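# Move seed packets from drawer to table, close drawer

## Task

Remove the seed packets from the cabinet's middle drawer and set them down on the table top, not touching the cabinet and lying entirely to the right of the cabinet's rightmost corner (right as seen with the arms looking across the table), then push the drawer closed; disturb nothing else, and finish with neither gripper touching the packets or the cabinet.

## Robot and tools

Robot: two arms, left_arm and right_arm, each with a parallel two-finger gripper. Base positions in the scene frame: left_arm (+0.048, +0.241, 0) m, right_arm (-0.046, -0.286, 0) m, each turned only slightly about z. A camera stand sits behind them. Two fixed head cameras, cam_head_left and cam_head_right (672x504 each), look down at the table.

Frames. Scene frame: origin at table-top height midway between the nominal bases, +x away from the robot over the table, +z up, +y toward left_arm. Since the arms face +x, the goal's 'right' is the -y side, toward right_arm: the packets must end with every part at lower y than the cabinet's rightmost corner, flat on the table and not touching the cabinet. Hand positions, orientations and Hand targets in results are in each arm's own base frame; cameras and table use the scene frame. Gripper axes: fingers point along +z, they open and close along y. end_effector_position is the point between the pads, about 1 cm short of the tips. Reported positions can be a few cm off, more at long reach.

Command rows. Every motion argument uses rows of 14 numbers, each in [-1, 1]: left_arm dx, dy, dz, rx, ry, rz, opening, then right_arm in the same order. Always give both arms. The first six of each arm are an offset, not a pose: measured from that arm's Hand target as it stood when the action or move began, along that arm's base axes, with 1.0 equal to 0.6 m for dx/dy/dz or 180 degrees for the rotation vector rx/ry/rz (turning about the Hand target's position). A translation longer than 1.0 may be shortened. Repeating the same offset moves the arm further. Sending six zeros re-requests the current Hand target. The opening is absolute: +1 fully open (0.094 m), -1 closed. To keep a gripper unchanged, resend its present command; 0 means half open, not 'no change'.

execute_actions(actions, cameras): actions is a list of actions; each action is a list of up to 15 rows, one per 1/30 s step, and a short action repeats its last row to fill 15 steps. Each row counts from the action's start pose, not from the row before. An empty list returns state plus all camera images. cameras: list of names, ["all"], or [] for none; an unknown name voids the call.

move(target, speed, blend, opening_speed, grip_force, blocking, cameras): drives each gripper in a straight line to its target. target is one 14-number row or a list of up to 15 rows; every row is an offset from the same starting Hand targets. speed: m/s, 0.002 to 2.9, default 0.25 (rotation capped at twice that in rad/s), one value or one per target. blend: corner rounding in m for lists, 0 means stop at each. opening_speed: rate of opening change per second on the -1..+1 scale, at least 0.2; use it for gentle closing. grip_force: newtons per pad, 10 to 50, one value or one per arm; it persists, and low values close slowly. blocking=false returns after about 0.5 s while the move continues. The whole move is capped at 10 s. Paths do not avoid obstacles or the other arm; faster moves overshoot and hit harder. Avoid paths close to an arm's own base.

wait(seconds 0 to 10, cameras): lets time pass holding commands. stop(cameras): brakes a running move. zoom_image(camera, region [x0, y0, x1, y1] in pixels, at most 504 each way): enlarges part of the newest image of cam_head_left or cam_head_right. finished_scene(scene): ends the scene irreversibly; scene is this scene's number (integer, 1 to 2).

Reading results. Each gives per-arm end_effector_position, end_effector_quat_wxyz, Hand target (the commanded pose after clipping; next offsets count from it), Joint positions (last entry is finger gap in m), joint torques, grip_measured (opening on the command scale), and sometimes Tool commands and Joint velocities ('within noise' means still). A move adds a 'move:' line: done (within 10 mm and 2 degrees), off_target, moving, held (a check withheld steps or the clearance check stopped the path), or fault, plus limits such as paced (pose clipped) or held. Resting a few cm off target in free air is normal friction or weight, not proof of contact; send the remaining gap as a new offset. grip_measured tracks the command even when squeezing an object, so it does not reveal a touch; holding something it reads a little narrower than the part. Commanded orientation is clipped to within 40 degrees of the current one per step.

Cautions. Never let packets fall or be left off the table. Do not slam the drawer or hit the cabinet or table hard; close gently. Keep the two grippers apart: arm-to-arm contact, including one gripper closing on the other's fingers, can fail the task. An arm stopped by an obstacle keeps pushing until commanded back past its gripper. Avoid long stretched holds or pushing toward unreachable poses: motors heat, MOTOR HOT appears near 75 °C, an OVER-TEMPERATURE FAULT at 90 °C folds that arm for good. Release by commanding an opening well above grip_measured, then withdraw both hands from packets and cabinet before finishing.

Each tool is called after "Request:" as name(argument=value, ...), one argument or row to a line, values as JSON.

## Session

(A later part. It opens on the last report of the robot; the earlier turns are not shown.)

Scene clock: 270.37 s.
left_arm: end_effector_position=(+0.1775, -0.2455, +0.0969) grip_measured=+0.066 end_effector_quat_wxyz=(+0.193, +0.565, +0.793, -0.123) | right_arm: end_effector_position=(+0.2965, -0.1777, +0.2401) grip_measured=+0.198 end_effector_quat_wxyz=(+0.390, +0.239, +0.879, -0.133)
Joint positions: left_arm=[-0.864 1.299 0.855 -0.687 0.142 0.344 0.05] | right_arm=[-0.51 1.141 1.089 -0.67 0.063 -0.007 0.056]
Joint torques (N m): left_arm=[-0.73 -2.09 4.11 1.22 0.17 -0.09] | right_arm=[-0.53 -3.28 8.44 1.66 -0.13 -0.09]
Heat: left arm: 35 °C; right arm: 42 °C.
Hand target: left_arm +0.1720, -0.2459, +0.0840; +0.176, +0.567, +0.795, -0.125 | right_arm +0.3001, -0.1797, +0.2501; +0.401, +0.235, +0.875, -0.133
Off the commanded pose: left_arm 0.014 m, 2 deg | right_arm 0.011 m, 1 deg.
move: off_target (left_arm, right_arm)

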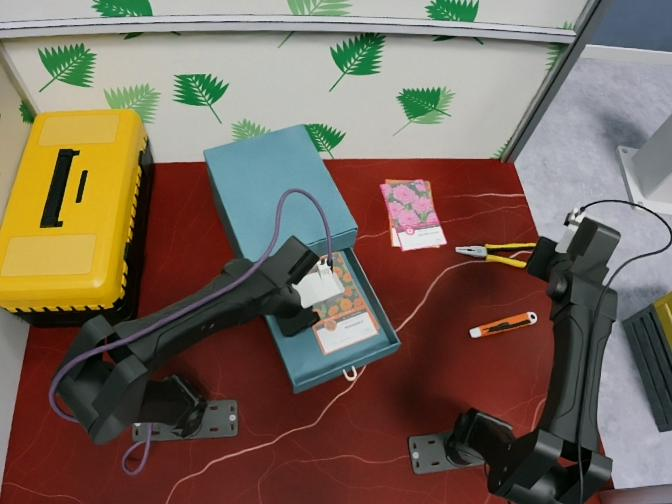

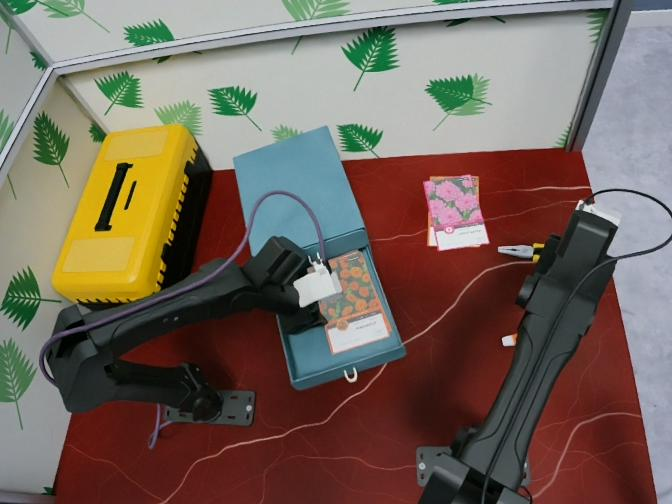

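Request:
move(
  target=[0.0109,-0.0315,0,0,0,0,0.064,0,0,0,0,0,0,0.2],
  speed=0.03,
  cameras=["cam_head_right","cam_head_left"],
)

Request:
zoom_image(
  camera="cam_head_right",
  region=[260, 230, 420, 390],
)

Request:
zoom_image(
  camera="cam_head_left",
  region=[250, 240, 410, 400],
)

Scene clock: 282.10 s.
left_arm: end_effector_position=(+0.1829, -0.2632, +0.0968) grip_measured=+0.066 end_effector_quat_wxyz=(+0.196, +0.565, +0.792, -0.126) | right_arm: end_effector_position=(+0.2965, -0.1777, +0.2401) grip_measured=+0.198 end_effector_quat_wxyz=(+0.390, +0.239, +0.879, -0.133)
Joint positions: left_arm=[-0.891 1.361 0.897 -0.654 0.136 0.318 0.05] | right_arm=[-0.51 1.141 1.089 -0.67 0.063 -0.007 0.056]
Joint torques (N m): left_arm=[-0.91 -1.59 5.18 1.12 0.11 -0.11] | right_arm=[-0.47 -3.29 8.46 1.66 -0.09 -0.11]
Heat: left arm: 35 °C; right arm: 42 °C.
Hand target: left_arm +0.1785, -0.2647, +0.0840; +0.176, +0.567, +0.795, -0.125 | right_arm +0.3001, -0.1797, +0.2501; +0.401, +0.235, +0.875, -0.133
Off the commanded pose: left_arm 0.014 m, 2 deg | right_arm 0.011 m, 1 deg.
move: off_target (left_arm, right_arm)

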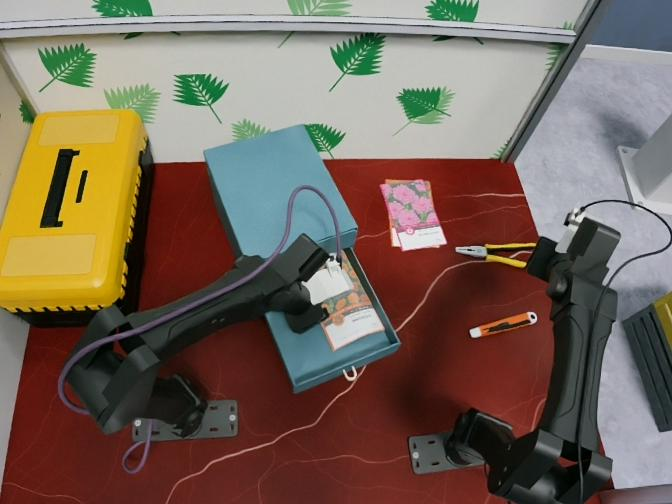

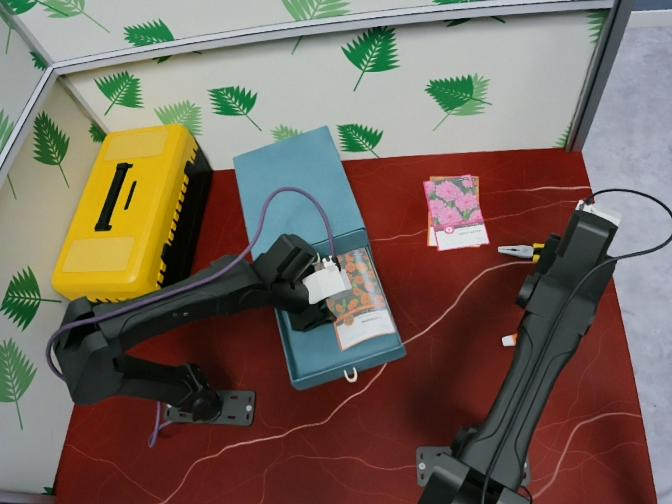

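Scaled by 3.150 from the camera's 672x504 image, which has a finer 960x720 frame.

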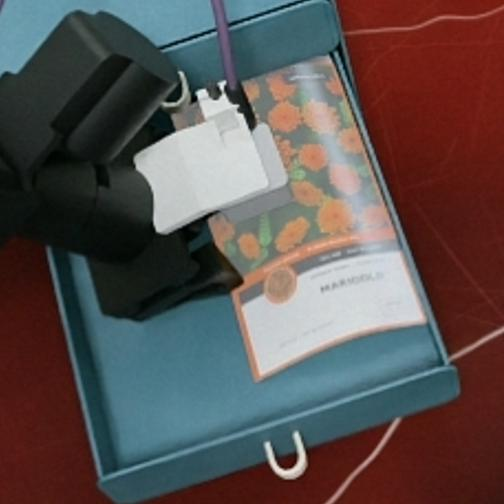

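Scaled by 3.150 from the camera's 672x504 image, which has a finer 960x720 frame.

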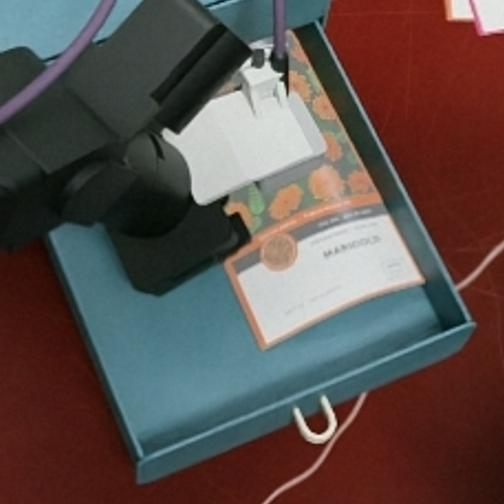

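Request:
zoom_image(
  camera="cam_head_left",
  region=[310, 290, 400, 360],
)

Request:
zoom_image(
  camera="cam_head_right",
  region=[320, 290, 410, 360],
)

Scaled by 5.600 from the camera's 672x504 image, which has a finer 960x720 frame.

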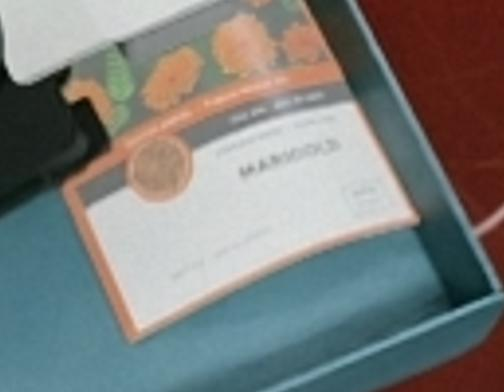

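Scaled by 5.600 from the camera's 672x504 image, which has a finer 960x720 frame.

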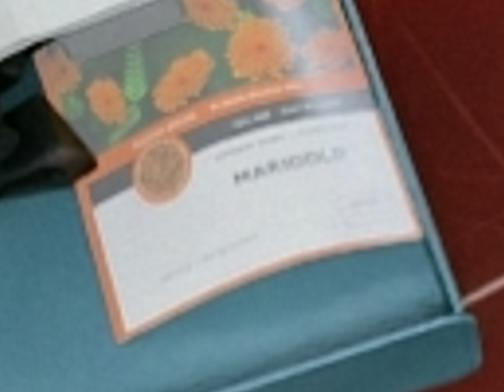

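Request:
move(
  target=[0.0043,-0.0126,0,0,0,0,0.064,-0.2345,0.575,-0.0335,0.3346,0.0159,-0.1256,-0.45],
  speed=0.25,
  cameras=["all"],
)

Scene clock: 318.33 s.
left_arm: end_effector_position=(+0.1855, -0.2705, +0.0970) grip_measured=+0.066 end_effector_quat_wxyz=(+0.196, +0.565, +0.792, -0.126) | right_arm: end_effector_position=(+0.1612, +0.1630, +0.2277) grip_measured=-0.448 end_effector_quat_wxyz=(+0.148, +0.519, +0.804, +0.248)
Joint positions: left_arm=[-0.901 1.39 0.921 -0.648 0.131 0.308 0.05] | right_arm=[1.019 0.982 1.154 -1.23 0.298 2.087 0.026]
Joint torques (N m): left_arm=[-0.95 -1.77 5.24 1.12 0.11 -0.1] | right_arm=[0.43 -1.55 6.3 1.14 0.06 0.04]
Heat: left arm: 35 °C; right arm: 42 °C.
Hand target: left_arm +0.1811, -0.2723, +0.0840; +0.176, +0.567, +0.795, -0.126 | right_arm +0.1594, +0.1653, +0.2299; +0.177, +0.560, +0.772, +0.243
Off the commanded pose: left_arm 0.014 m, 2 deg | right_arm 0.004 m, 7 deg.
joint sent to its limit (right arm) — joint 6 (wrist roll), upper limit. The joint targets are off in orientation, not in position.
move: off_target (left_arm, right_arm)

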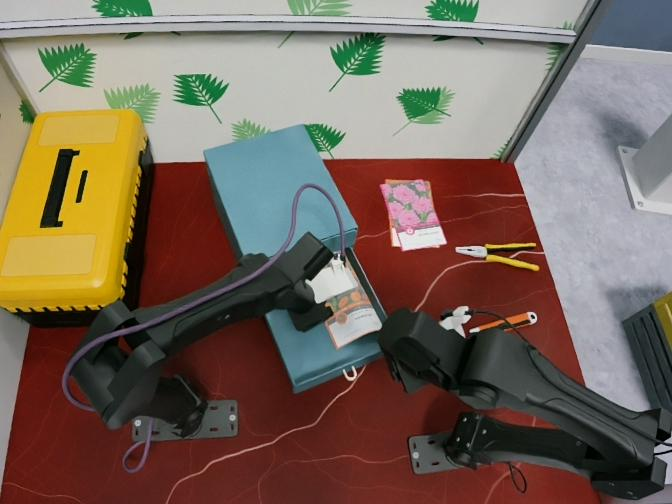

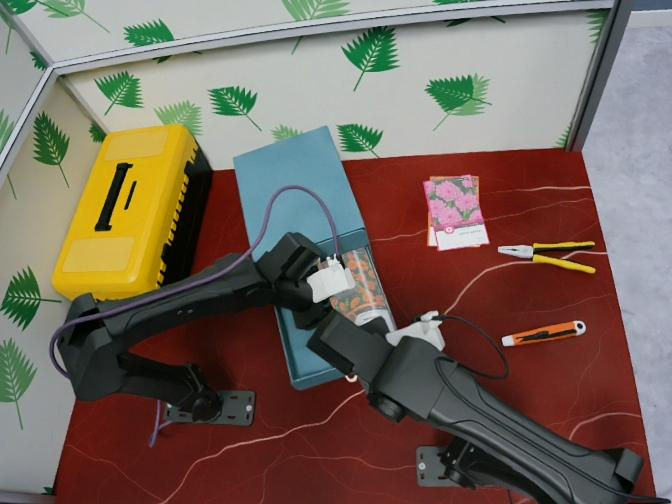

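Request:
zoom_image(
  camera="cam_head_left",
  region=[300, 240, 440, 380],
)

Request:
zoom_image(
  camera="cam_head_right",
  region=[290, 230, 450, 390],
)

Scaled by 3.600 from the camera's 672x504 image, which has a finer 960x720 frame.

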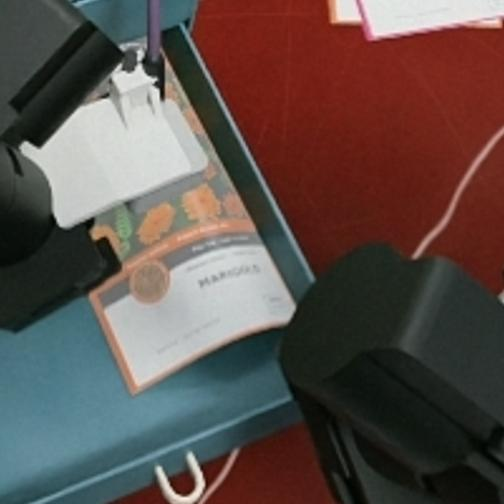

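Scaled by 3.150 from the camera's 672x504 image, which has a finer 960x720 frame.

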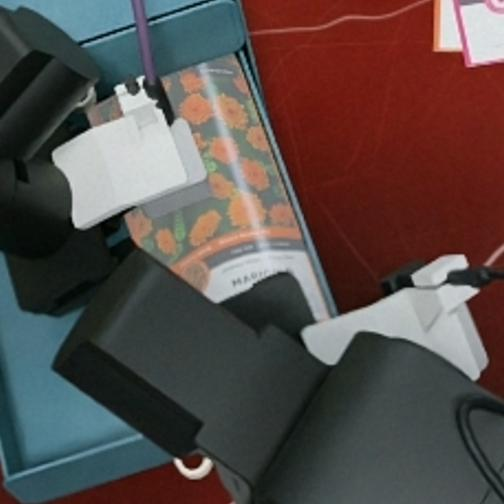

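Request:
move(
  target=[0,0,0,0,0,0,0.064,0.0995,0.0205,-0.1305,0,0,0.0389,-0.149],
  speed=0.15,
  cameras=["all"],
)

Request:
zoom_image(
  camera="cam_head_left",
  region=[300, 240, 440, 380],
)

Scene clock: 351.80 s.
left_arm: end_effector_position=(+0.1855, -0.2705, +0.0970) grip_measured=+0.066 end_effector_quat_wxyz=(+0.196, +0.565, +0.792, -0.126) | right_arm: end_effector_position=(+0.2199, +0.1794, +0.1559) grip_measured=-0.151 end_effector_quat_wxyz=(+0.163, +0.514, +0.801, +0.259)
Joint positions: left_arm=[-0.901 1.39 0.921 -0.648 0.131 0.308 0.05] | right_arm=[0.818 1.068 0.871 -0.786 0.217 1.893 0.04]
Joint torques (N m): left_arm=[-0.92 -1.76 5.24 1.12 0.11 -0.11] | right_arm=[-0.47 -2.63 5.59 1.27 0.04 -0.15]
Heat: left arm: 36 °C; right arm: 43 °C.
Hand target: left_arm +0.1811, -0.2723, +0.0840; +0.176, +0.567, +0.795, -0.126 | right_arm +0.2192, +0.1776, +0.1517; +0.162, +0.512, +0.805, +0.253
Off the commanded pose: left_arm 0.014 m, 2 deg | right_arm 0.005 m, 1 deg.
move: off_target (left_arm)

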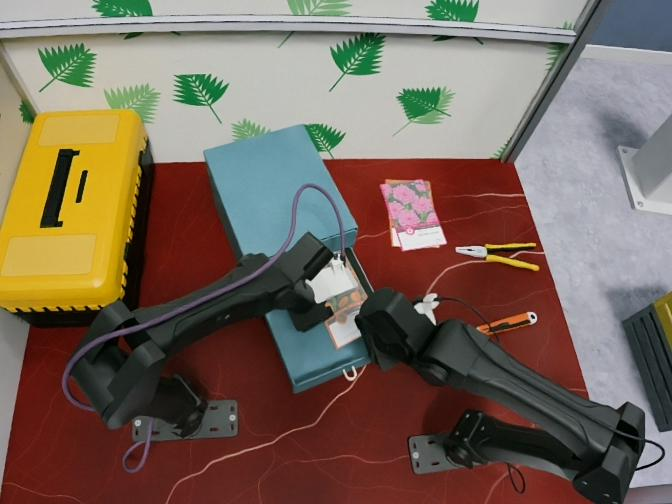

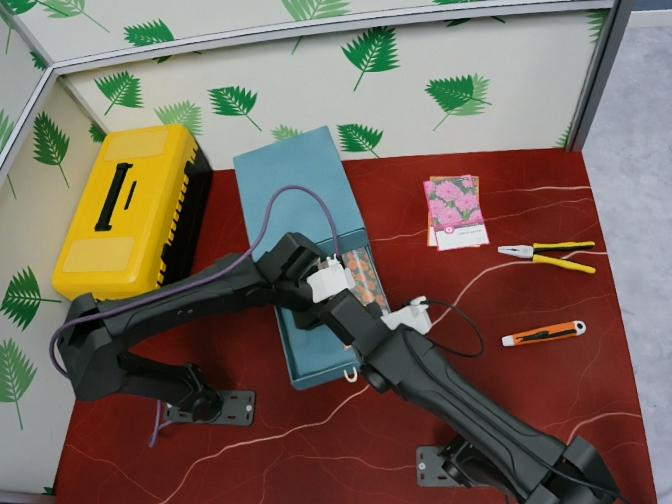

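Scaled by 3.600 from the camera's 672x504 image, which has a finer 960x720 frame.

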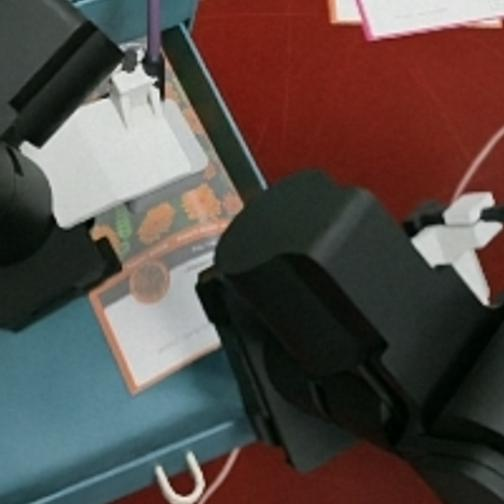

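Request:
move(
  target=[0,0,0,0,0,0,0.064,0.0413,0.0203,-0.0702,0,0,0,-0.149],
  speed=0.06,
  cameras=["all"],
)

Request:
zoom_image(
  camera="cam_head_left",
  region=[300, 240, 440, 380],
)

Scene clock: 360.60 s.
left_arm: end_effector_position=(+0.1855, -0.2705, +0.0970) grip_measured=+0.066 end_effector_quat_wxyz=(+0.196, +0.565, +0.792, -0.127) | right_arm: end_effector_position=(+0.2450, +0.1928, +0.1158) grip_measured=-0.151 end_effector_quat_wxyz=(+0.163, +0.513, +0.801, +0.262)
Joint positions: left_arm=[-0.901 1.39 0.921 -0.648 0.131 0.308 0.05] | right_arm=[0.774 1.189 0.774 -0.554 0.192 1.854 0.04]
Joint torques (N m): left_arm=[-0.96 -1.76 5.22 1.13 0.11 -0.1] | right_arm=[-0.65 -3.23 5.49 1.3 0 -0.12]
Heat: left arm: 36 °C; right arm: 42 °C.
Hand target: left_arm +0.1811, -0.2723, +0.0840; +0.176, +0.567, +0.795, -0.126 | right_arm +0.2440, +0.1898, +0.1097; +0.162, +0.512, +0.805, +0.253
Off the commanded pose: left_arm 0.014 m, 2 deg | right_arm 0.007 m, 1 deg.
move: off_target (left_arm)

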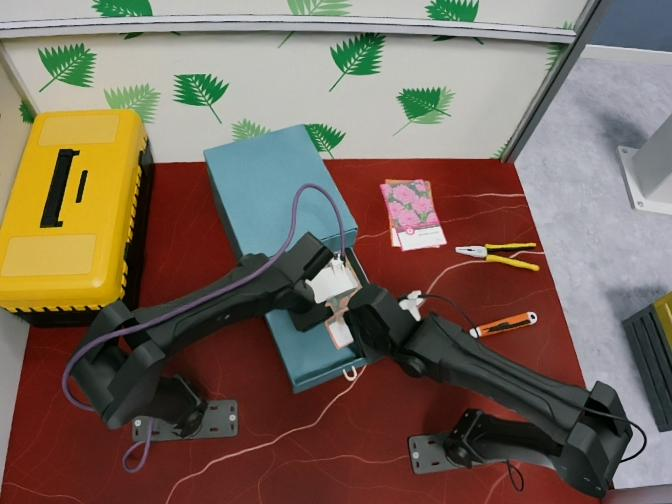

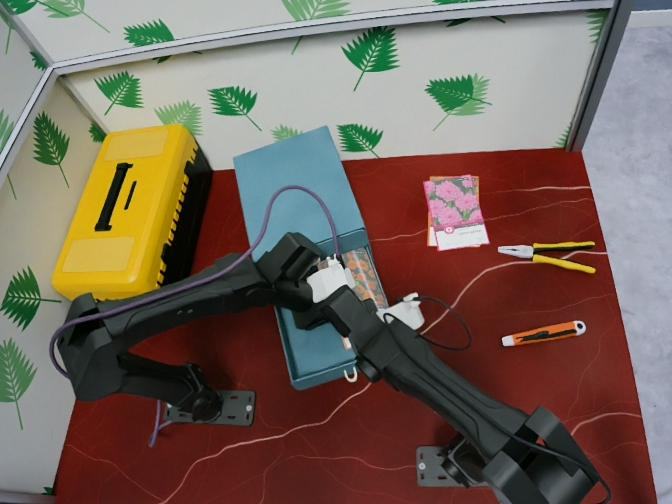

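Scaled by 3.600 from the camera's 672x504 image, which has a finer 960x720 frame.

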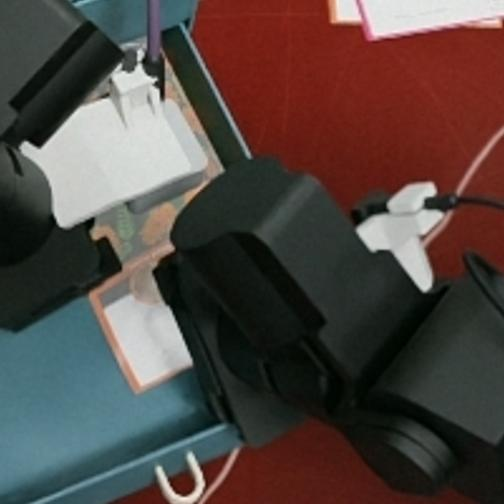

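Request:
move(
  target=[0,0,0,0,0,0,0.064,0.008,0.0027,-0.0117,0,0,0,-0.149],
  speed=0.05,
  cameras=[],
)

Scene clock: 377.60 s.
left_arm: end_effector_position=(+0.1856, -0.2705, +0.0970) grip_measured=+0.066 end_effector_quat_wxyz=(+0.196, +0.565, +0.792, -0.126) | right_arm: end_effector_position=(+0.2501, +0.1947, +0.1100) grip_measured=-0.151 end_effector_quat_wxyz=(+0.164, +0.513, +0.800, +0.264)
Joint positions: left_arm=[-0.901 1.39 0.921 -0.648 0.131 0.308 0.05] | right_arm=[0.764 1.213 0.763 -0.514 0.187 1.845 0.04]
Joint torques (N m): left_arm=[-0.94 -1.74 5.26 1.12 0.11 -0.1] | right_arm=[-0.59 -3.22 5.27 1.3 0.01 -0.13]
Heat: left arm: 36 °C; right arm: 41 °C.
Hand target: left_arm +0.1811, -0.2723, +0.0840; +0.176, +0.567, +0.795, -0.125 | right_arm +0.2487, +0.1914, +0.1025; +0.162, +0.511, +0.805, +0.253
Off the commanded pose: left_arm 0.014 m, 2 deg | right_arm 0.008 m, 1 deg.
move: off_target (left_arm)
No camera images: "cameras" was empty.

Now close the right gripper gently.

Request:
move(
  target=[0,0,0,0,0,0,0.064,0,0,0,0,0,0,-1.0],
  speed=0.05,
  grip_force=[50,15],
  cameras=["all"],
)

Request:
zoom_image(
  camera="cam_head_left",
  region=[300, 240, 440, 380],
)

Scene clock: 385.67 s.
left_arm: end_effector_position=(+0.1856, -0.2705, +0.0970) grip_measured=+0.066 end_effector_quat_wxyz=(+0.196, +0.565, +0.792, -0.126) | right_arm: end_effector_position=(+0.2502, +0.1951, +0.1102) grip_measured=-0.986 end_effector_quat_wxyz=(+0.164, +0.512, +0.800, +0.264)
Joint positions: left_arm=[-0.901 1.39 0.921 -0.648 0.131 0.308 0.05] | right_arm=[0.764 1.213 0.763 -0.513 0.185 1.845 0.001]
Joint torques (N m): left_arm=[-0.94 -1.76 5.23 1.13 0.11 -0.1] | right_arm=[-0.68 -3.23 5.33 1.29 0 -0.11]
Heat: left arm: 36 °C; right arm: 41 °C.
Hand target: left_arm +0.1811, -0.2723, +0.0840; +0.176, +0.567, +0.795, -0.125 | right_arm +0.2487, +0.1915, +0.1025; +0.161, +0.511, +0.805, +0.253
Off the commanded pose: left_arm 0.014 m, 2 deg | right_arm 0.009 m, 1 deg.
grip_force (N): 50, 15
move: off_target (left_arm)

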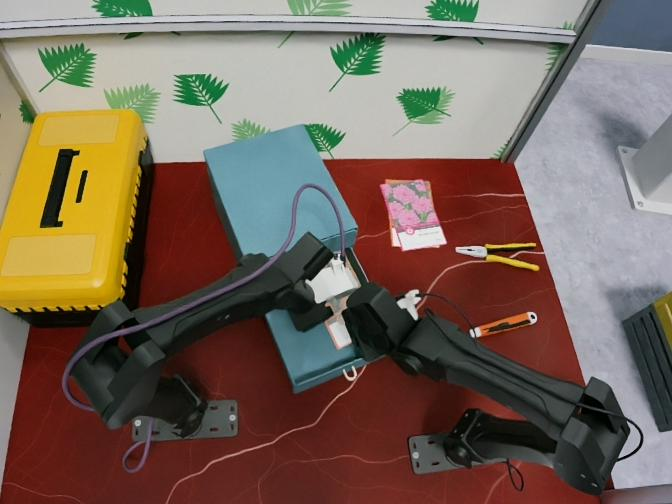

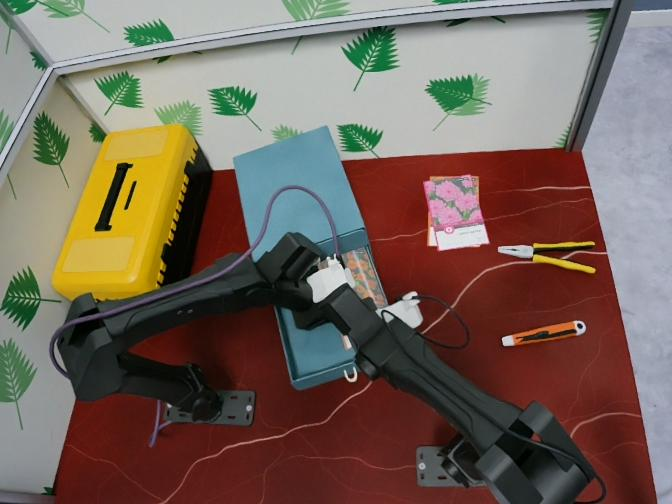

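Scaled by 3.600 from the camera's 672x504 image, which has a finer 960x720 frame.

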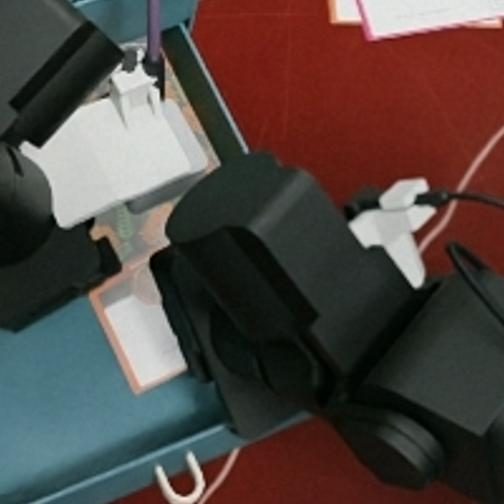

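Request:
move(
  target=[0,0,0,0,0,0,0.064,-0.01,-0.003,0.06,0,0,0,-1.0],
  speed=0.06,
  cameras=["all"],
)

Request:
zoom_image(
  camera="cam_head_left",
  region=[300, 240, 440, 380],
)

Scene clock: 392.23 s.
left_arm: end_effector_position=(+0.1856, -0.2705, +0.0970) grip_measured=+0.066 end_effector_quat_wxyz=(+0.196, +0.565, +0.792, -0.126) | right_arm: end_effector_position=(+0.2431, +0.1883, +0.1285) grip_measured=-0.986 end_effector_quat_wxyz=(+0.159, +0.514, +0.807, +0.245)
Joint positions: left_arm=[-0.901 1.39 0.921 -0.648 0.131 0.308 0.05] | right_arm=[0.764 1.191 0.846 -0.659 0.185 1.845 0.001]
Joint torques (N m): left_arm=[-0.96 -1.76 5.27 1.12 0.11 -0.09] | right_arm=[0.4 -5.01 7.77 1.06 0.08 -0.02]
Heat: left arm: 36 °C; right arm: 41 °C.
Hand target: left_arm +0.1811, -0.2723, +0.0840; +0.176, +0.567, +0.795, -0.125 | right_arm +0.2426, +0.1896, +0.1385; +0.161, +0.511, +0.805, +0.253
Off the commanded pose: left_arm 0.014 m, 2 deg | right_arm 0.010 m, 1 deg.
grip_force (N): 50, 15
move: off_target (left_arm)

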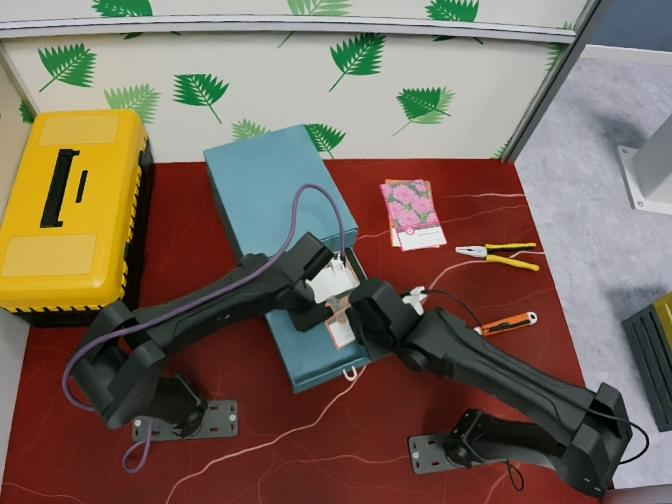

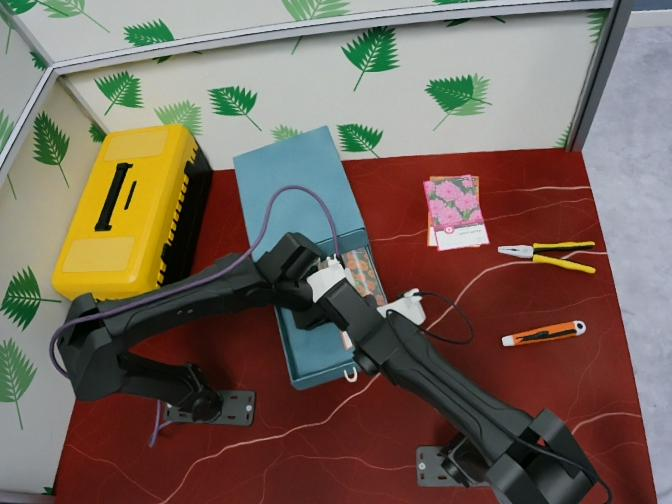

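Scaled by 3.600 from the camera's 672x504 image, which has a finer 960x720 frame.

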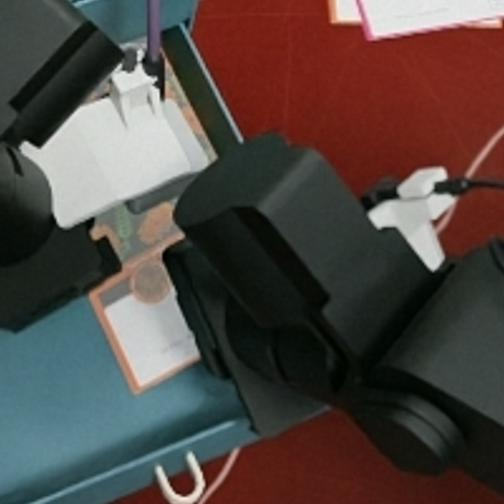

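Request:
move(
  target=[0,0,0,0,0,0,0.064,-0.02,-0.006,0.08,0,0,0,-1.0],
  speed=0.08,
  cameras=["all"],
)

Request:
zoom_image(
  camera="cam_head_left",
  region=[300, 240, 440, 380],
)

Scene clock: 398.77 s.
left_arm: end_effector_position=(+0.1856, -0.2705, +0.0970) grip_measured=+0.066 end_effector_quat_wxyz=(+0.196, +0.565, +0.792, -0.126) | right_arm: end_effector_position=(+0.2310, +0.1877, +0.1766) grip_measured=-0.986 end_effector_quat_wxyz=(+0.153, +0.511, +0.809, +0.247)
Joint positions: left_arm=[-0.901 1.39 0.921 -0.648 0.131 0.308 0.05] | right_arm=[0.792 1.153 1.016 -0.871 0.187 1.864 0.001]
Joint torques (N m): left_arm=[-0.92 -1.74 5.24 1.12 0.11 -0.1] | right_arm=[0.59 -4.52 7.92 1.05 0.21 0.02]
Heat: left arm: 36 °C; right arm: 42 °C.
Hand target: left_arm +0.1811, -0.2723, +0.0840; +0.176, +0.567, +0.795, -0.125 | right_arm +0.2307, +0.1861, +0.1865; +0.162, +0.511, +0.805, +0.253
Off the commanded pose: left_arm 0.014 m, 2 deg | right_arm 0.010 m, 1 deg.
grip_force (N): 50, 15
move: off_target (left_arm)

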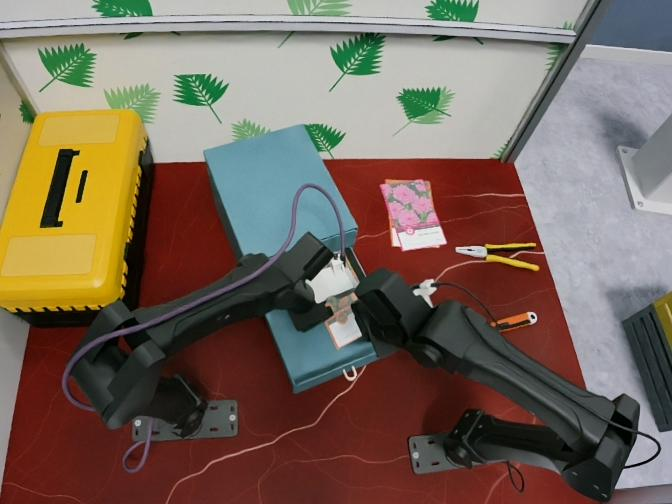

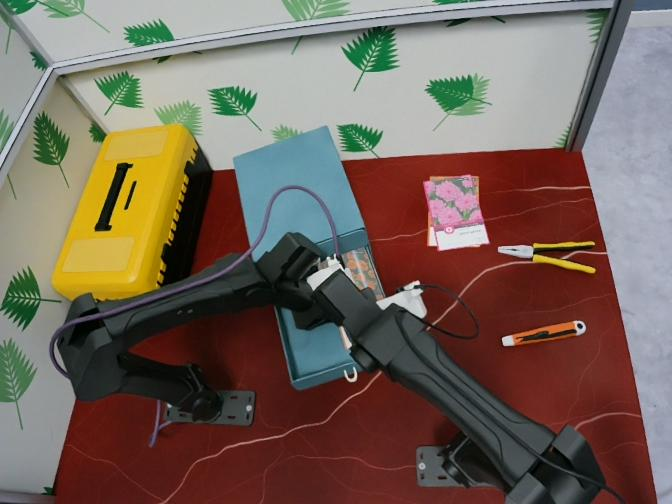

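Scaled by 3.600 from the camera's 672x504 image, which has a finer 960x720 frame.

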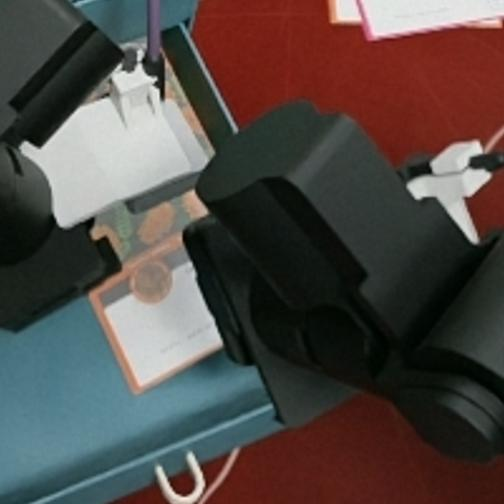

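Request:
move(
  target=[
    [-0.0163,0.0473,0.01,0,0,0,0.064,-0.06,-0.017,0.053,0,0,0,-1.0],
    [-0.0163,0.0473,0.1933,0,0,0,0.064,-0.1188,-0.0347,0.1058,0,0,0,-1.0],
    [0.0567,0.321,0.3933,0,0,0,0.064,-0.1188,-0.0347,0.1058,0,0,0,-1.0],
  ],
  speed=[0.06,0.15,0.25],
  blend=[0.01,0.02,0],
  cameras=["all"],
)

Request:
zoom_image(
  camera="cam_head_left",
  region=[240, 230, 420, 410],
)

Request:
zoom_image(
  camera="cam_head_right",
  region=[260, 230, 440, 410],
)

Scene clock: 435.50 s.
left_arm: end_effector_position=(+0.2197, -0.0787, +0.3131) grip_measured=+0.066 end_effector_quat_wxyz=(+0.283, +0.531, +0.797, -0.054) | right_arm: end_effector_position=(+0.1601, +0.1691, +0.2421) grip_measured=-0.986 end_effector_quat_wxyz=(+0.152, +0.508, +0.811, +0.248)
Joint positions: left_arm=[-0.067 1.198 1.654 -1.561 0.367 1.019 0.05] | right_arm=[1.051 1.02 1.23 -1.273 0.315 2.088 0.001]
Joint torques (N m): left_arm=[0.34 -2.37 6 0.88 0.36 0.11] | right_arm=[0.5 -2.66 7.19 0.97 0.31 0.03]
Heat: left arm: 36 °C; right arm: 42 °C.
Hand target: left_arm +0.2152, -0.0797, +0.3199; +0.176, +0.567, +0.795, -0.126 | right_arm +0.1594, +0.1652, +0.2499; +0.161, +0.511, +0.805, +0.253
Off the commanded pose: left_arm 0.008 m, 15 deg | right_arm 0.009 m, 1 deg.
joint sent to its limit (left arm) — joint 4 (wrist pitch), lower limit. The joint targets are off in orientation, not in position.
joint sent to its limit (right arm) — joint 6 (wrist roll), upper limit. The joint targets still meet the commanded pose.
grip_force (N): 50, 15
move: off_target (left_arm)

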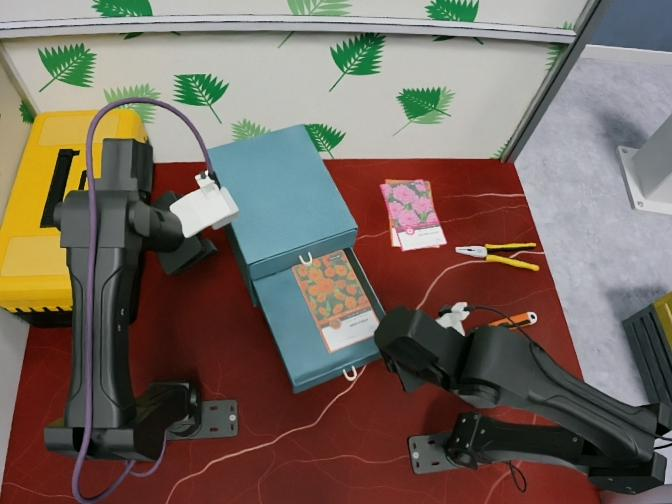

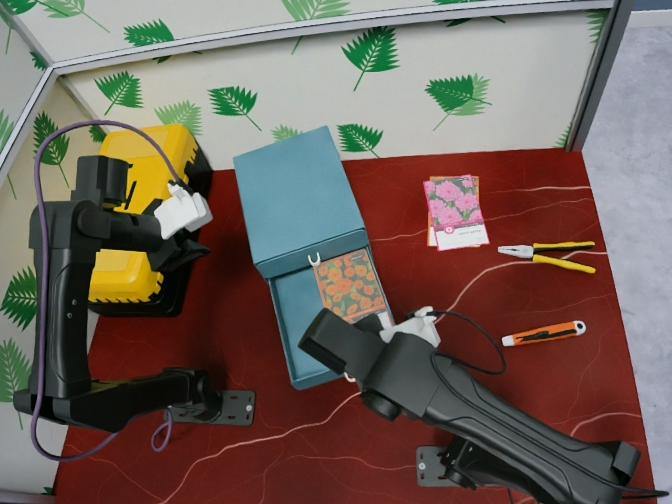

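Scaled by 2.800 from the camera's 672x504 image, which has a finer 960x720 frame.

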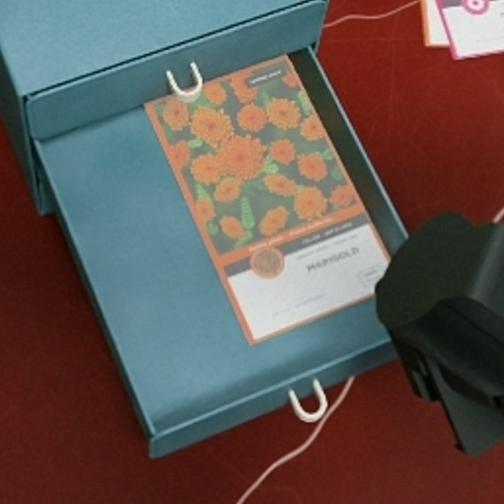

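Scaled by 2.800 from the camera's 672x504 image, which has a finer 960x720 frame.

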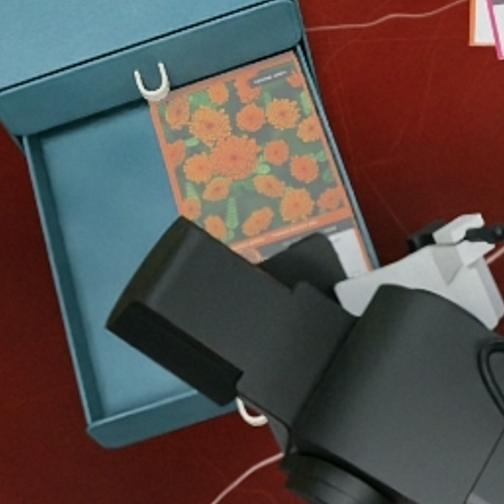

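Request:
move(
  target=[
    [0,0,0,0,0,0,0.064,0.07,0.06,0.01,-0.2536,0.0132,0.4161,0.5957],
    [0,0,0,0,0,0,0.064,0.1323,0.1102,-0.1332,-0.2536,0.0132,0.4161,0.5957],
  ],
  speed=[0.3,0.15],
  blend=[0.02,0],
  grip_force=50,
  cameras=["all"],
)

Request:
zoom_image(
  camera="cam_head_left",
  region=[240, 230, 420, 410],
)

Request:
zoom_image(
  camera="cam_head_right",
  region=[260, 230, 440, 410],
)

Scene clock: 448.43 s.
left_arm: end_effector_position=(+0.2197, -0.0787, +0.3131) grip_measured=+0.066 end_effector_quat_wxyz=(+0.283, +0.531, +0.797, -0.054) | right_arm: end_effector_position=(+0.2348, +0.2339, +0.1732) grip_measured=+0.594 end_effector_quat_wxyz=(+0.134, -0.161, +0.978, -0.014)
Joint positions: left_arm=[-0.067 1.198 1.654 -1.561 0.367 1.02 0.05] | right_arm=[0.888 1.625 1.519 -1.28 0.199 0.543 0.075]
Joint torques (N m): left_arm=[0.34 -2.36 6.01 0.88 0.37 0.1] | right_arm=[-0.64 -6.41 5.18 0.67 0.2 -0.11]
Heat: left arm: 36 °C; right arm: 42 °C.
Hand target: left_arm +0.2152, -0.0797, +0.3199; +0.176, +0.567, +0.795, -0.126 | right_arm +0.2388, +0.2313, +0.1700; +0.136, -0.161, +0.977, -0.022
Off the commanded pose: left_arm 0.008 m, 15 deg | right_arm 0.006 m, 1 deg.
joint sent to its limit (left arm) — joint 4 (wrist pitch), lower limit. The joint targets are off in orientation, not in position.
move: off_target (left_arm)

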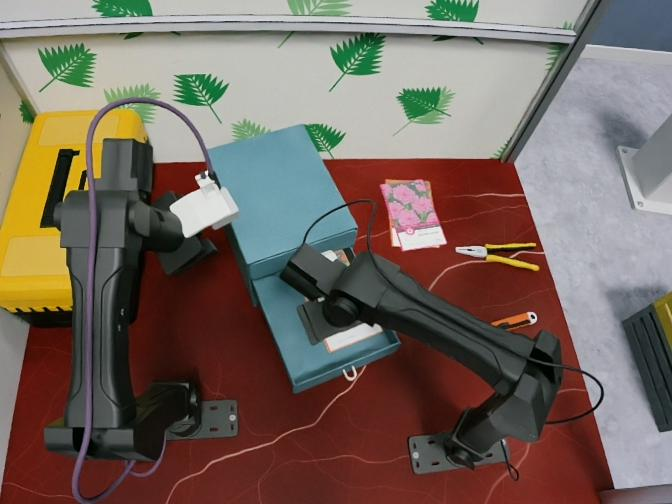

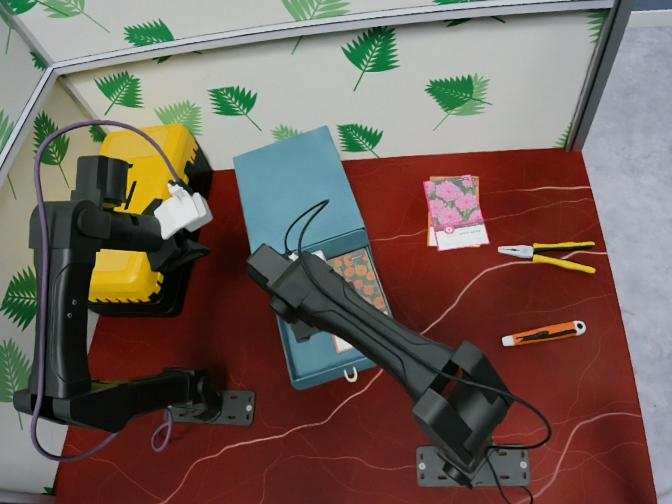

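Scaled by 2.800 from the camera's 672x504 image, which has a finer 960x720 frame.

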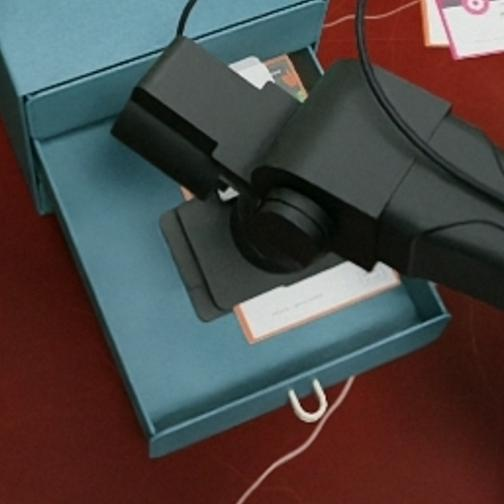

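Scaled by 2.800 from the camera's 672x504 image, which has a finer 960x720 frame.

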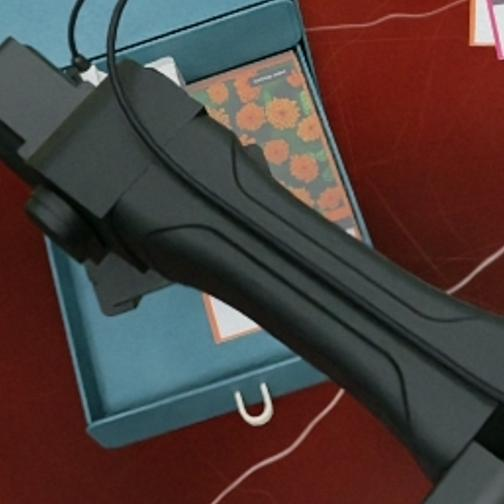

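Request:
move(
  target=[0,0,0,0,0,0,0.064,0.0,0.0,-0.1333,0,0,0,0.5957],
  speed=0.06,
  cameras=["all"],
)

Request:
zoom_image(
  camera="cam_head_left",
  region=[240, 230, 420, 410],
)

Request:
zoom_image(
  camera="cam_head_right",
  region=[260, 230, 440, 410],
)

Scene clock: 458.73 s.
left_arm: end_effector_position=(+0.2197, -0.0787, +0.3131) grip_measured=+0.066 end_effector_quat_wxyz=(+0.283, +0.531, +0.797, -0.054) | right_arm: end_effector_position=(+0.2363, +0.2358, +0.0978) grip_measured=+0.594 end_effector_quat_wxyz=(+0.139, -0.161, +0.977, -0.010)
Joint positions: left_arm=[-0.067 1.198 1.654 -1.561 0.367 1.02 0.05] | right_arm=[0.888 1.626 1.218 -0.963 0.199 0.542 0.075]
Joint torques (N m): left_arm=[0.36 -2.39 6.01 0.88 0.37 0.1] | right_arm=[-0.65 -5.74 4.77 0.7 0.21 -0.11]
Heat: left arm: 36 °C; right arm: 42 °C.
Hand target: left_arm +0.2152, -0.0797, +0.3199; +0.176, +0.567, +0.795, -0.126 | right_arm +0.2388, +0.2314, +0.0901; +0.136, -0.161, +0.977, -0.022
Off the commanded pose: left_arm 0.008 m, 15 deg | right_arm 0.009 m, 1 deg.
joint sent to its limit (left arm) — joint 4 (wrist pitch), lower limit. The joint targets are off in orientation, not in position.
move: off_target (left_arm)

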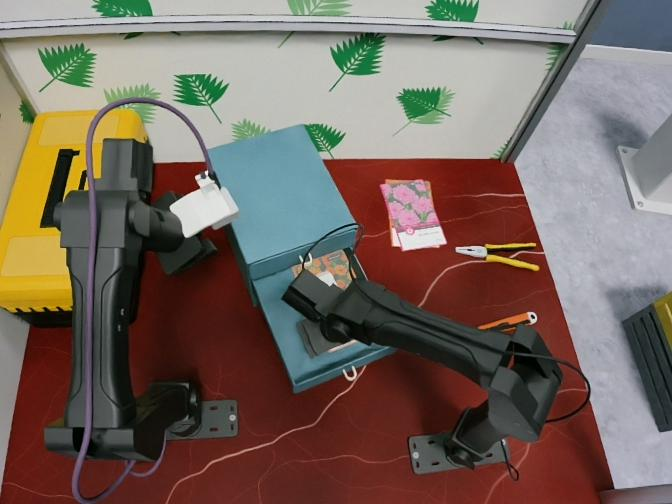

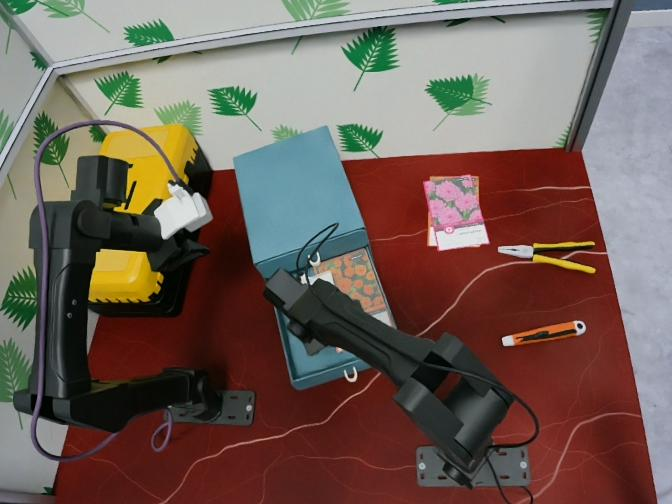

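Scaled by 2.800 from the camera's 672x504 image, which has a finer 960x720 frame.

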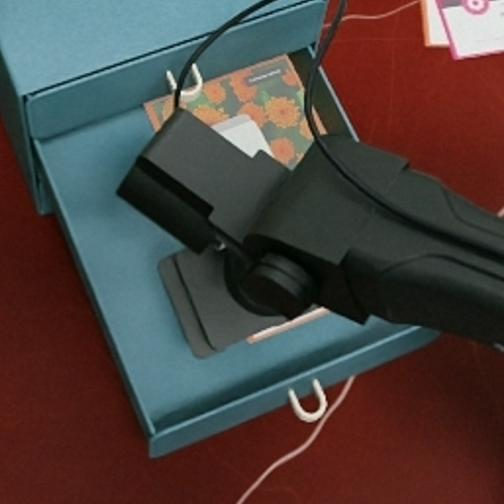

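Scaled by 2.800 from the camera's 672x504 image, which has a finer 960x720 frame.

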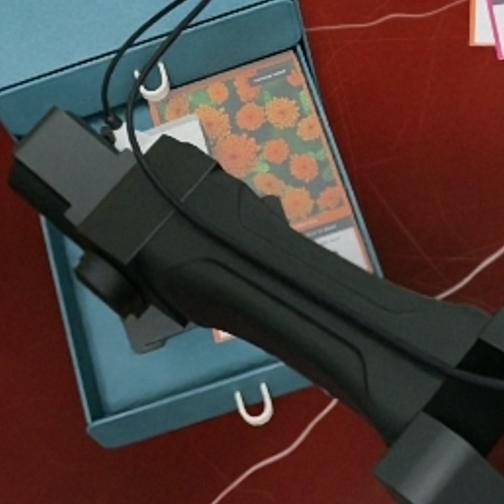

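Request:
move(
  target=[0,0,0,0,0,0,0.064,0.0,0.0,-0.0167,0,0,0,0.5957],
  speed=0.04,
  cameras=[],
)

Scene clock: 463.07 s.
left_arm: end_effector_position=(+0.2197, -0.0787, +0.3131) grip_measured=+0.066 end_effector_quat_wxyz=(+0.283, +0.531, +0.797, -0.054) | right_arm: end_effector_position=(+0.2388, +0.2379, +0.0962) grip_measured=+0.594 end_effector_quat_wxyz=(+0.146, -0.160, +0.976, -0.006)
Joint positions: left_arm=[-0.067 1.198 1.654 -1.561 0.367 1.02 0.05] | right_arm=[0.888 1.626 1.208 -0.938 0.202 0.542 0.075]
Joint torques (N m): left_arm=[0.34 -2.4 5.98 0.89 0.36 0.1] | right_arm=[-0.57 -5.37 3.12 0.88 0.17 -0.09]
Heat: left arm: 36 °C; right arm: 41 °C.
Hand target: left_arm +0.2152, -0.0797, +0.3199; +0.176, +0.567, +0.795, -0.126 | right_arm +0.2388, +0.2313, +0.0800; +0.136, -0.161, +0.977, -0.022
Off the commanded pose: left_arm 0.008 m, 15 deg | right_arm 0.017 m, 2 deg.
joint sent to its limit (left arm) — joint 4 (wrist pitch), lower limit. The joint targets are off in orientation, not in position.
move: off_target (left_arm, right_arm)
No camera images: "cameras" was empty.


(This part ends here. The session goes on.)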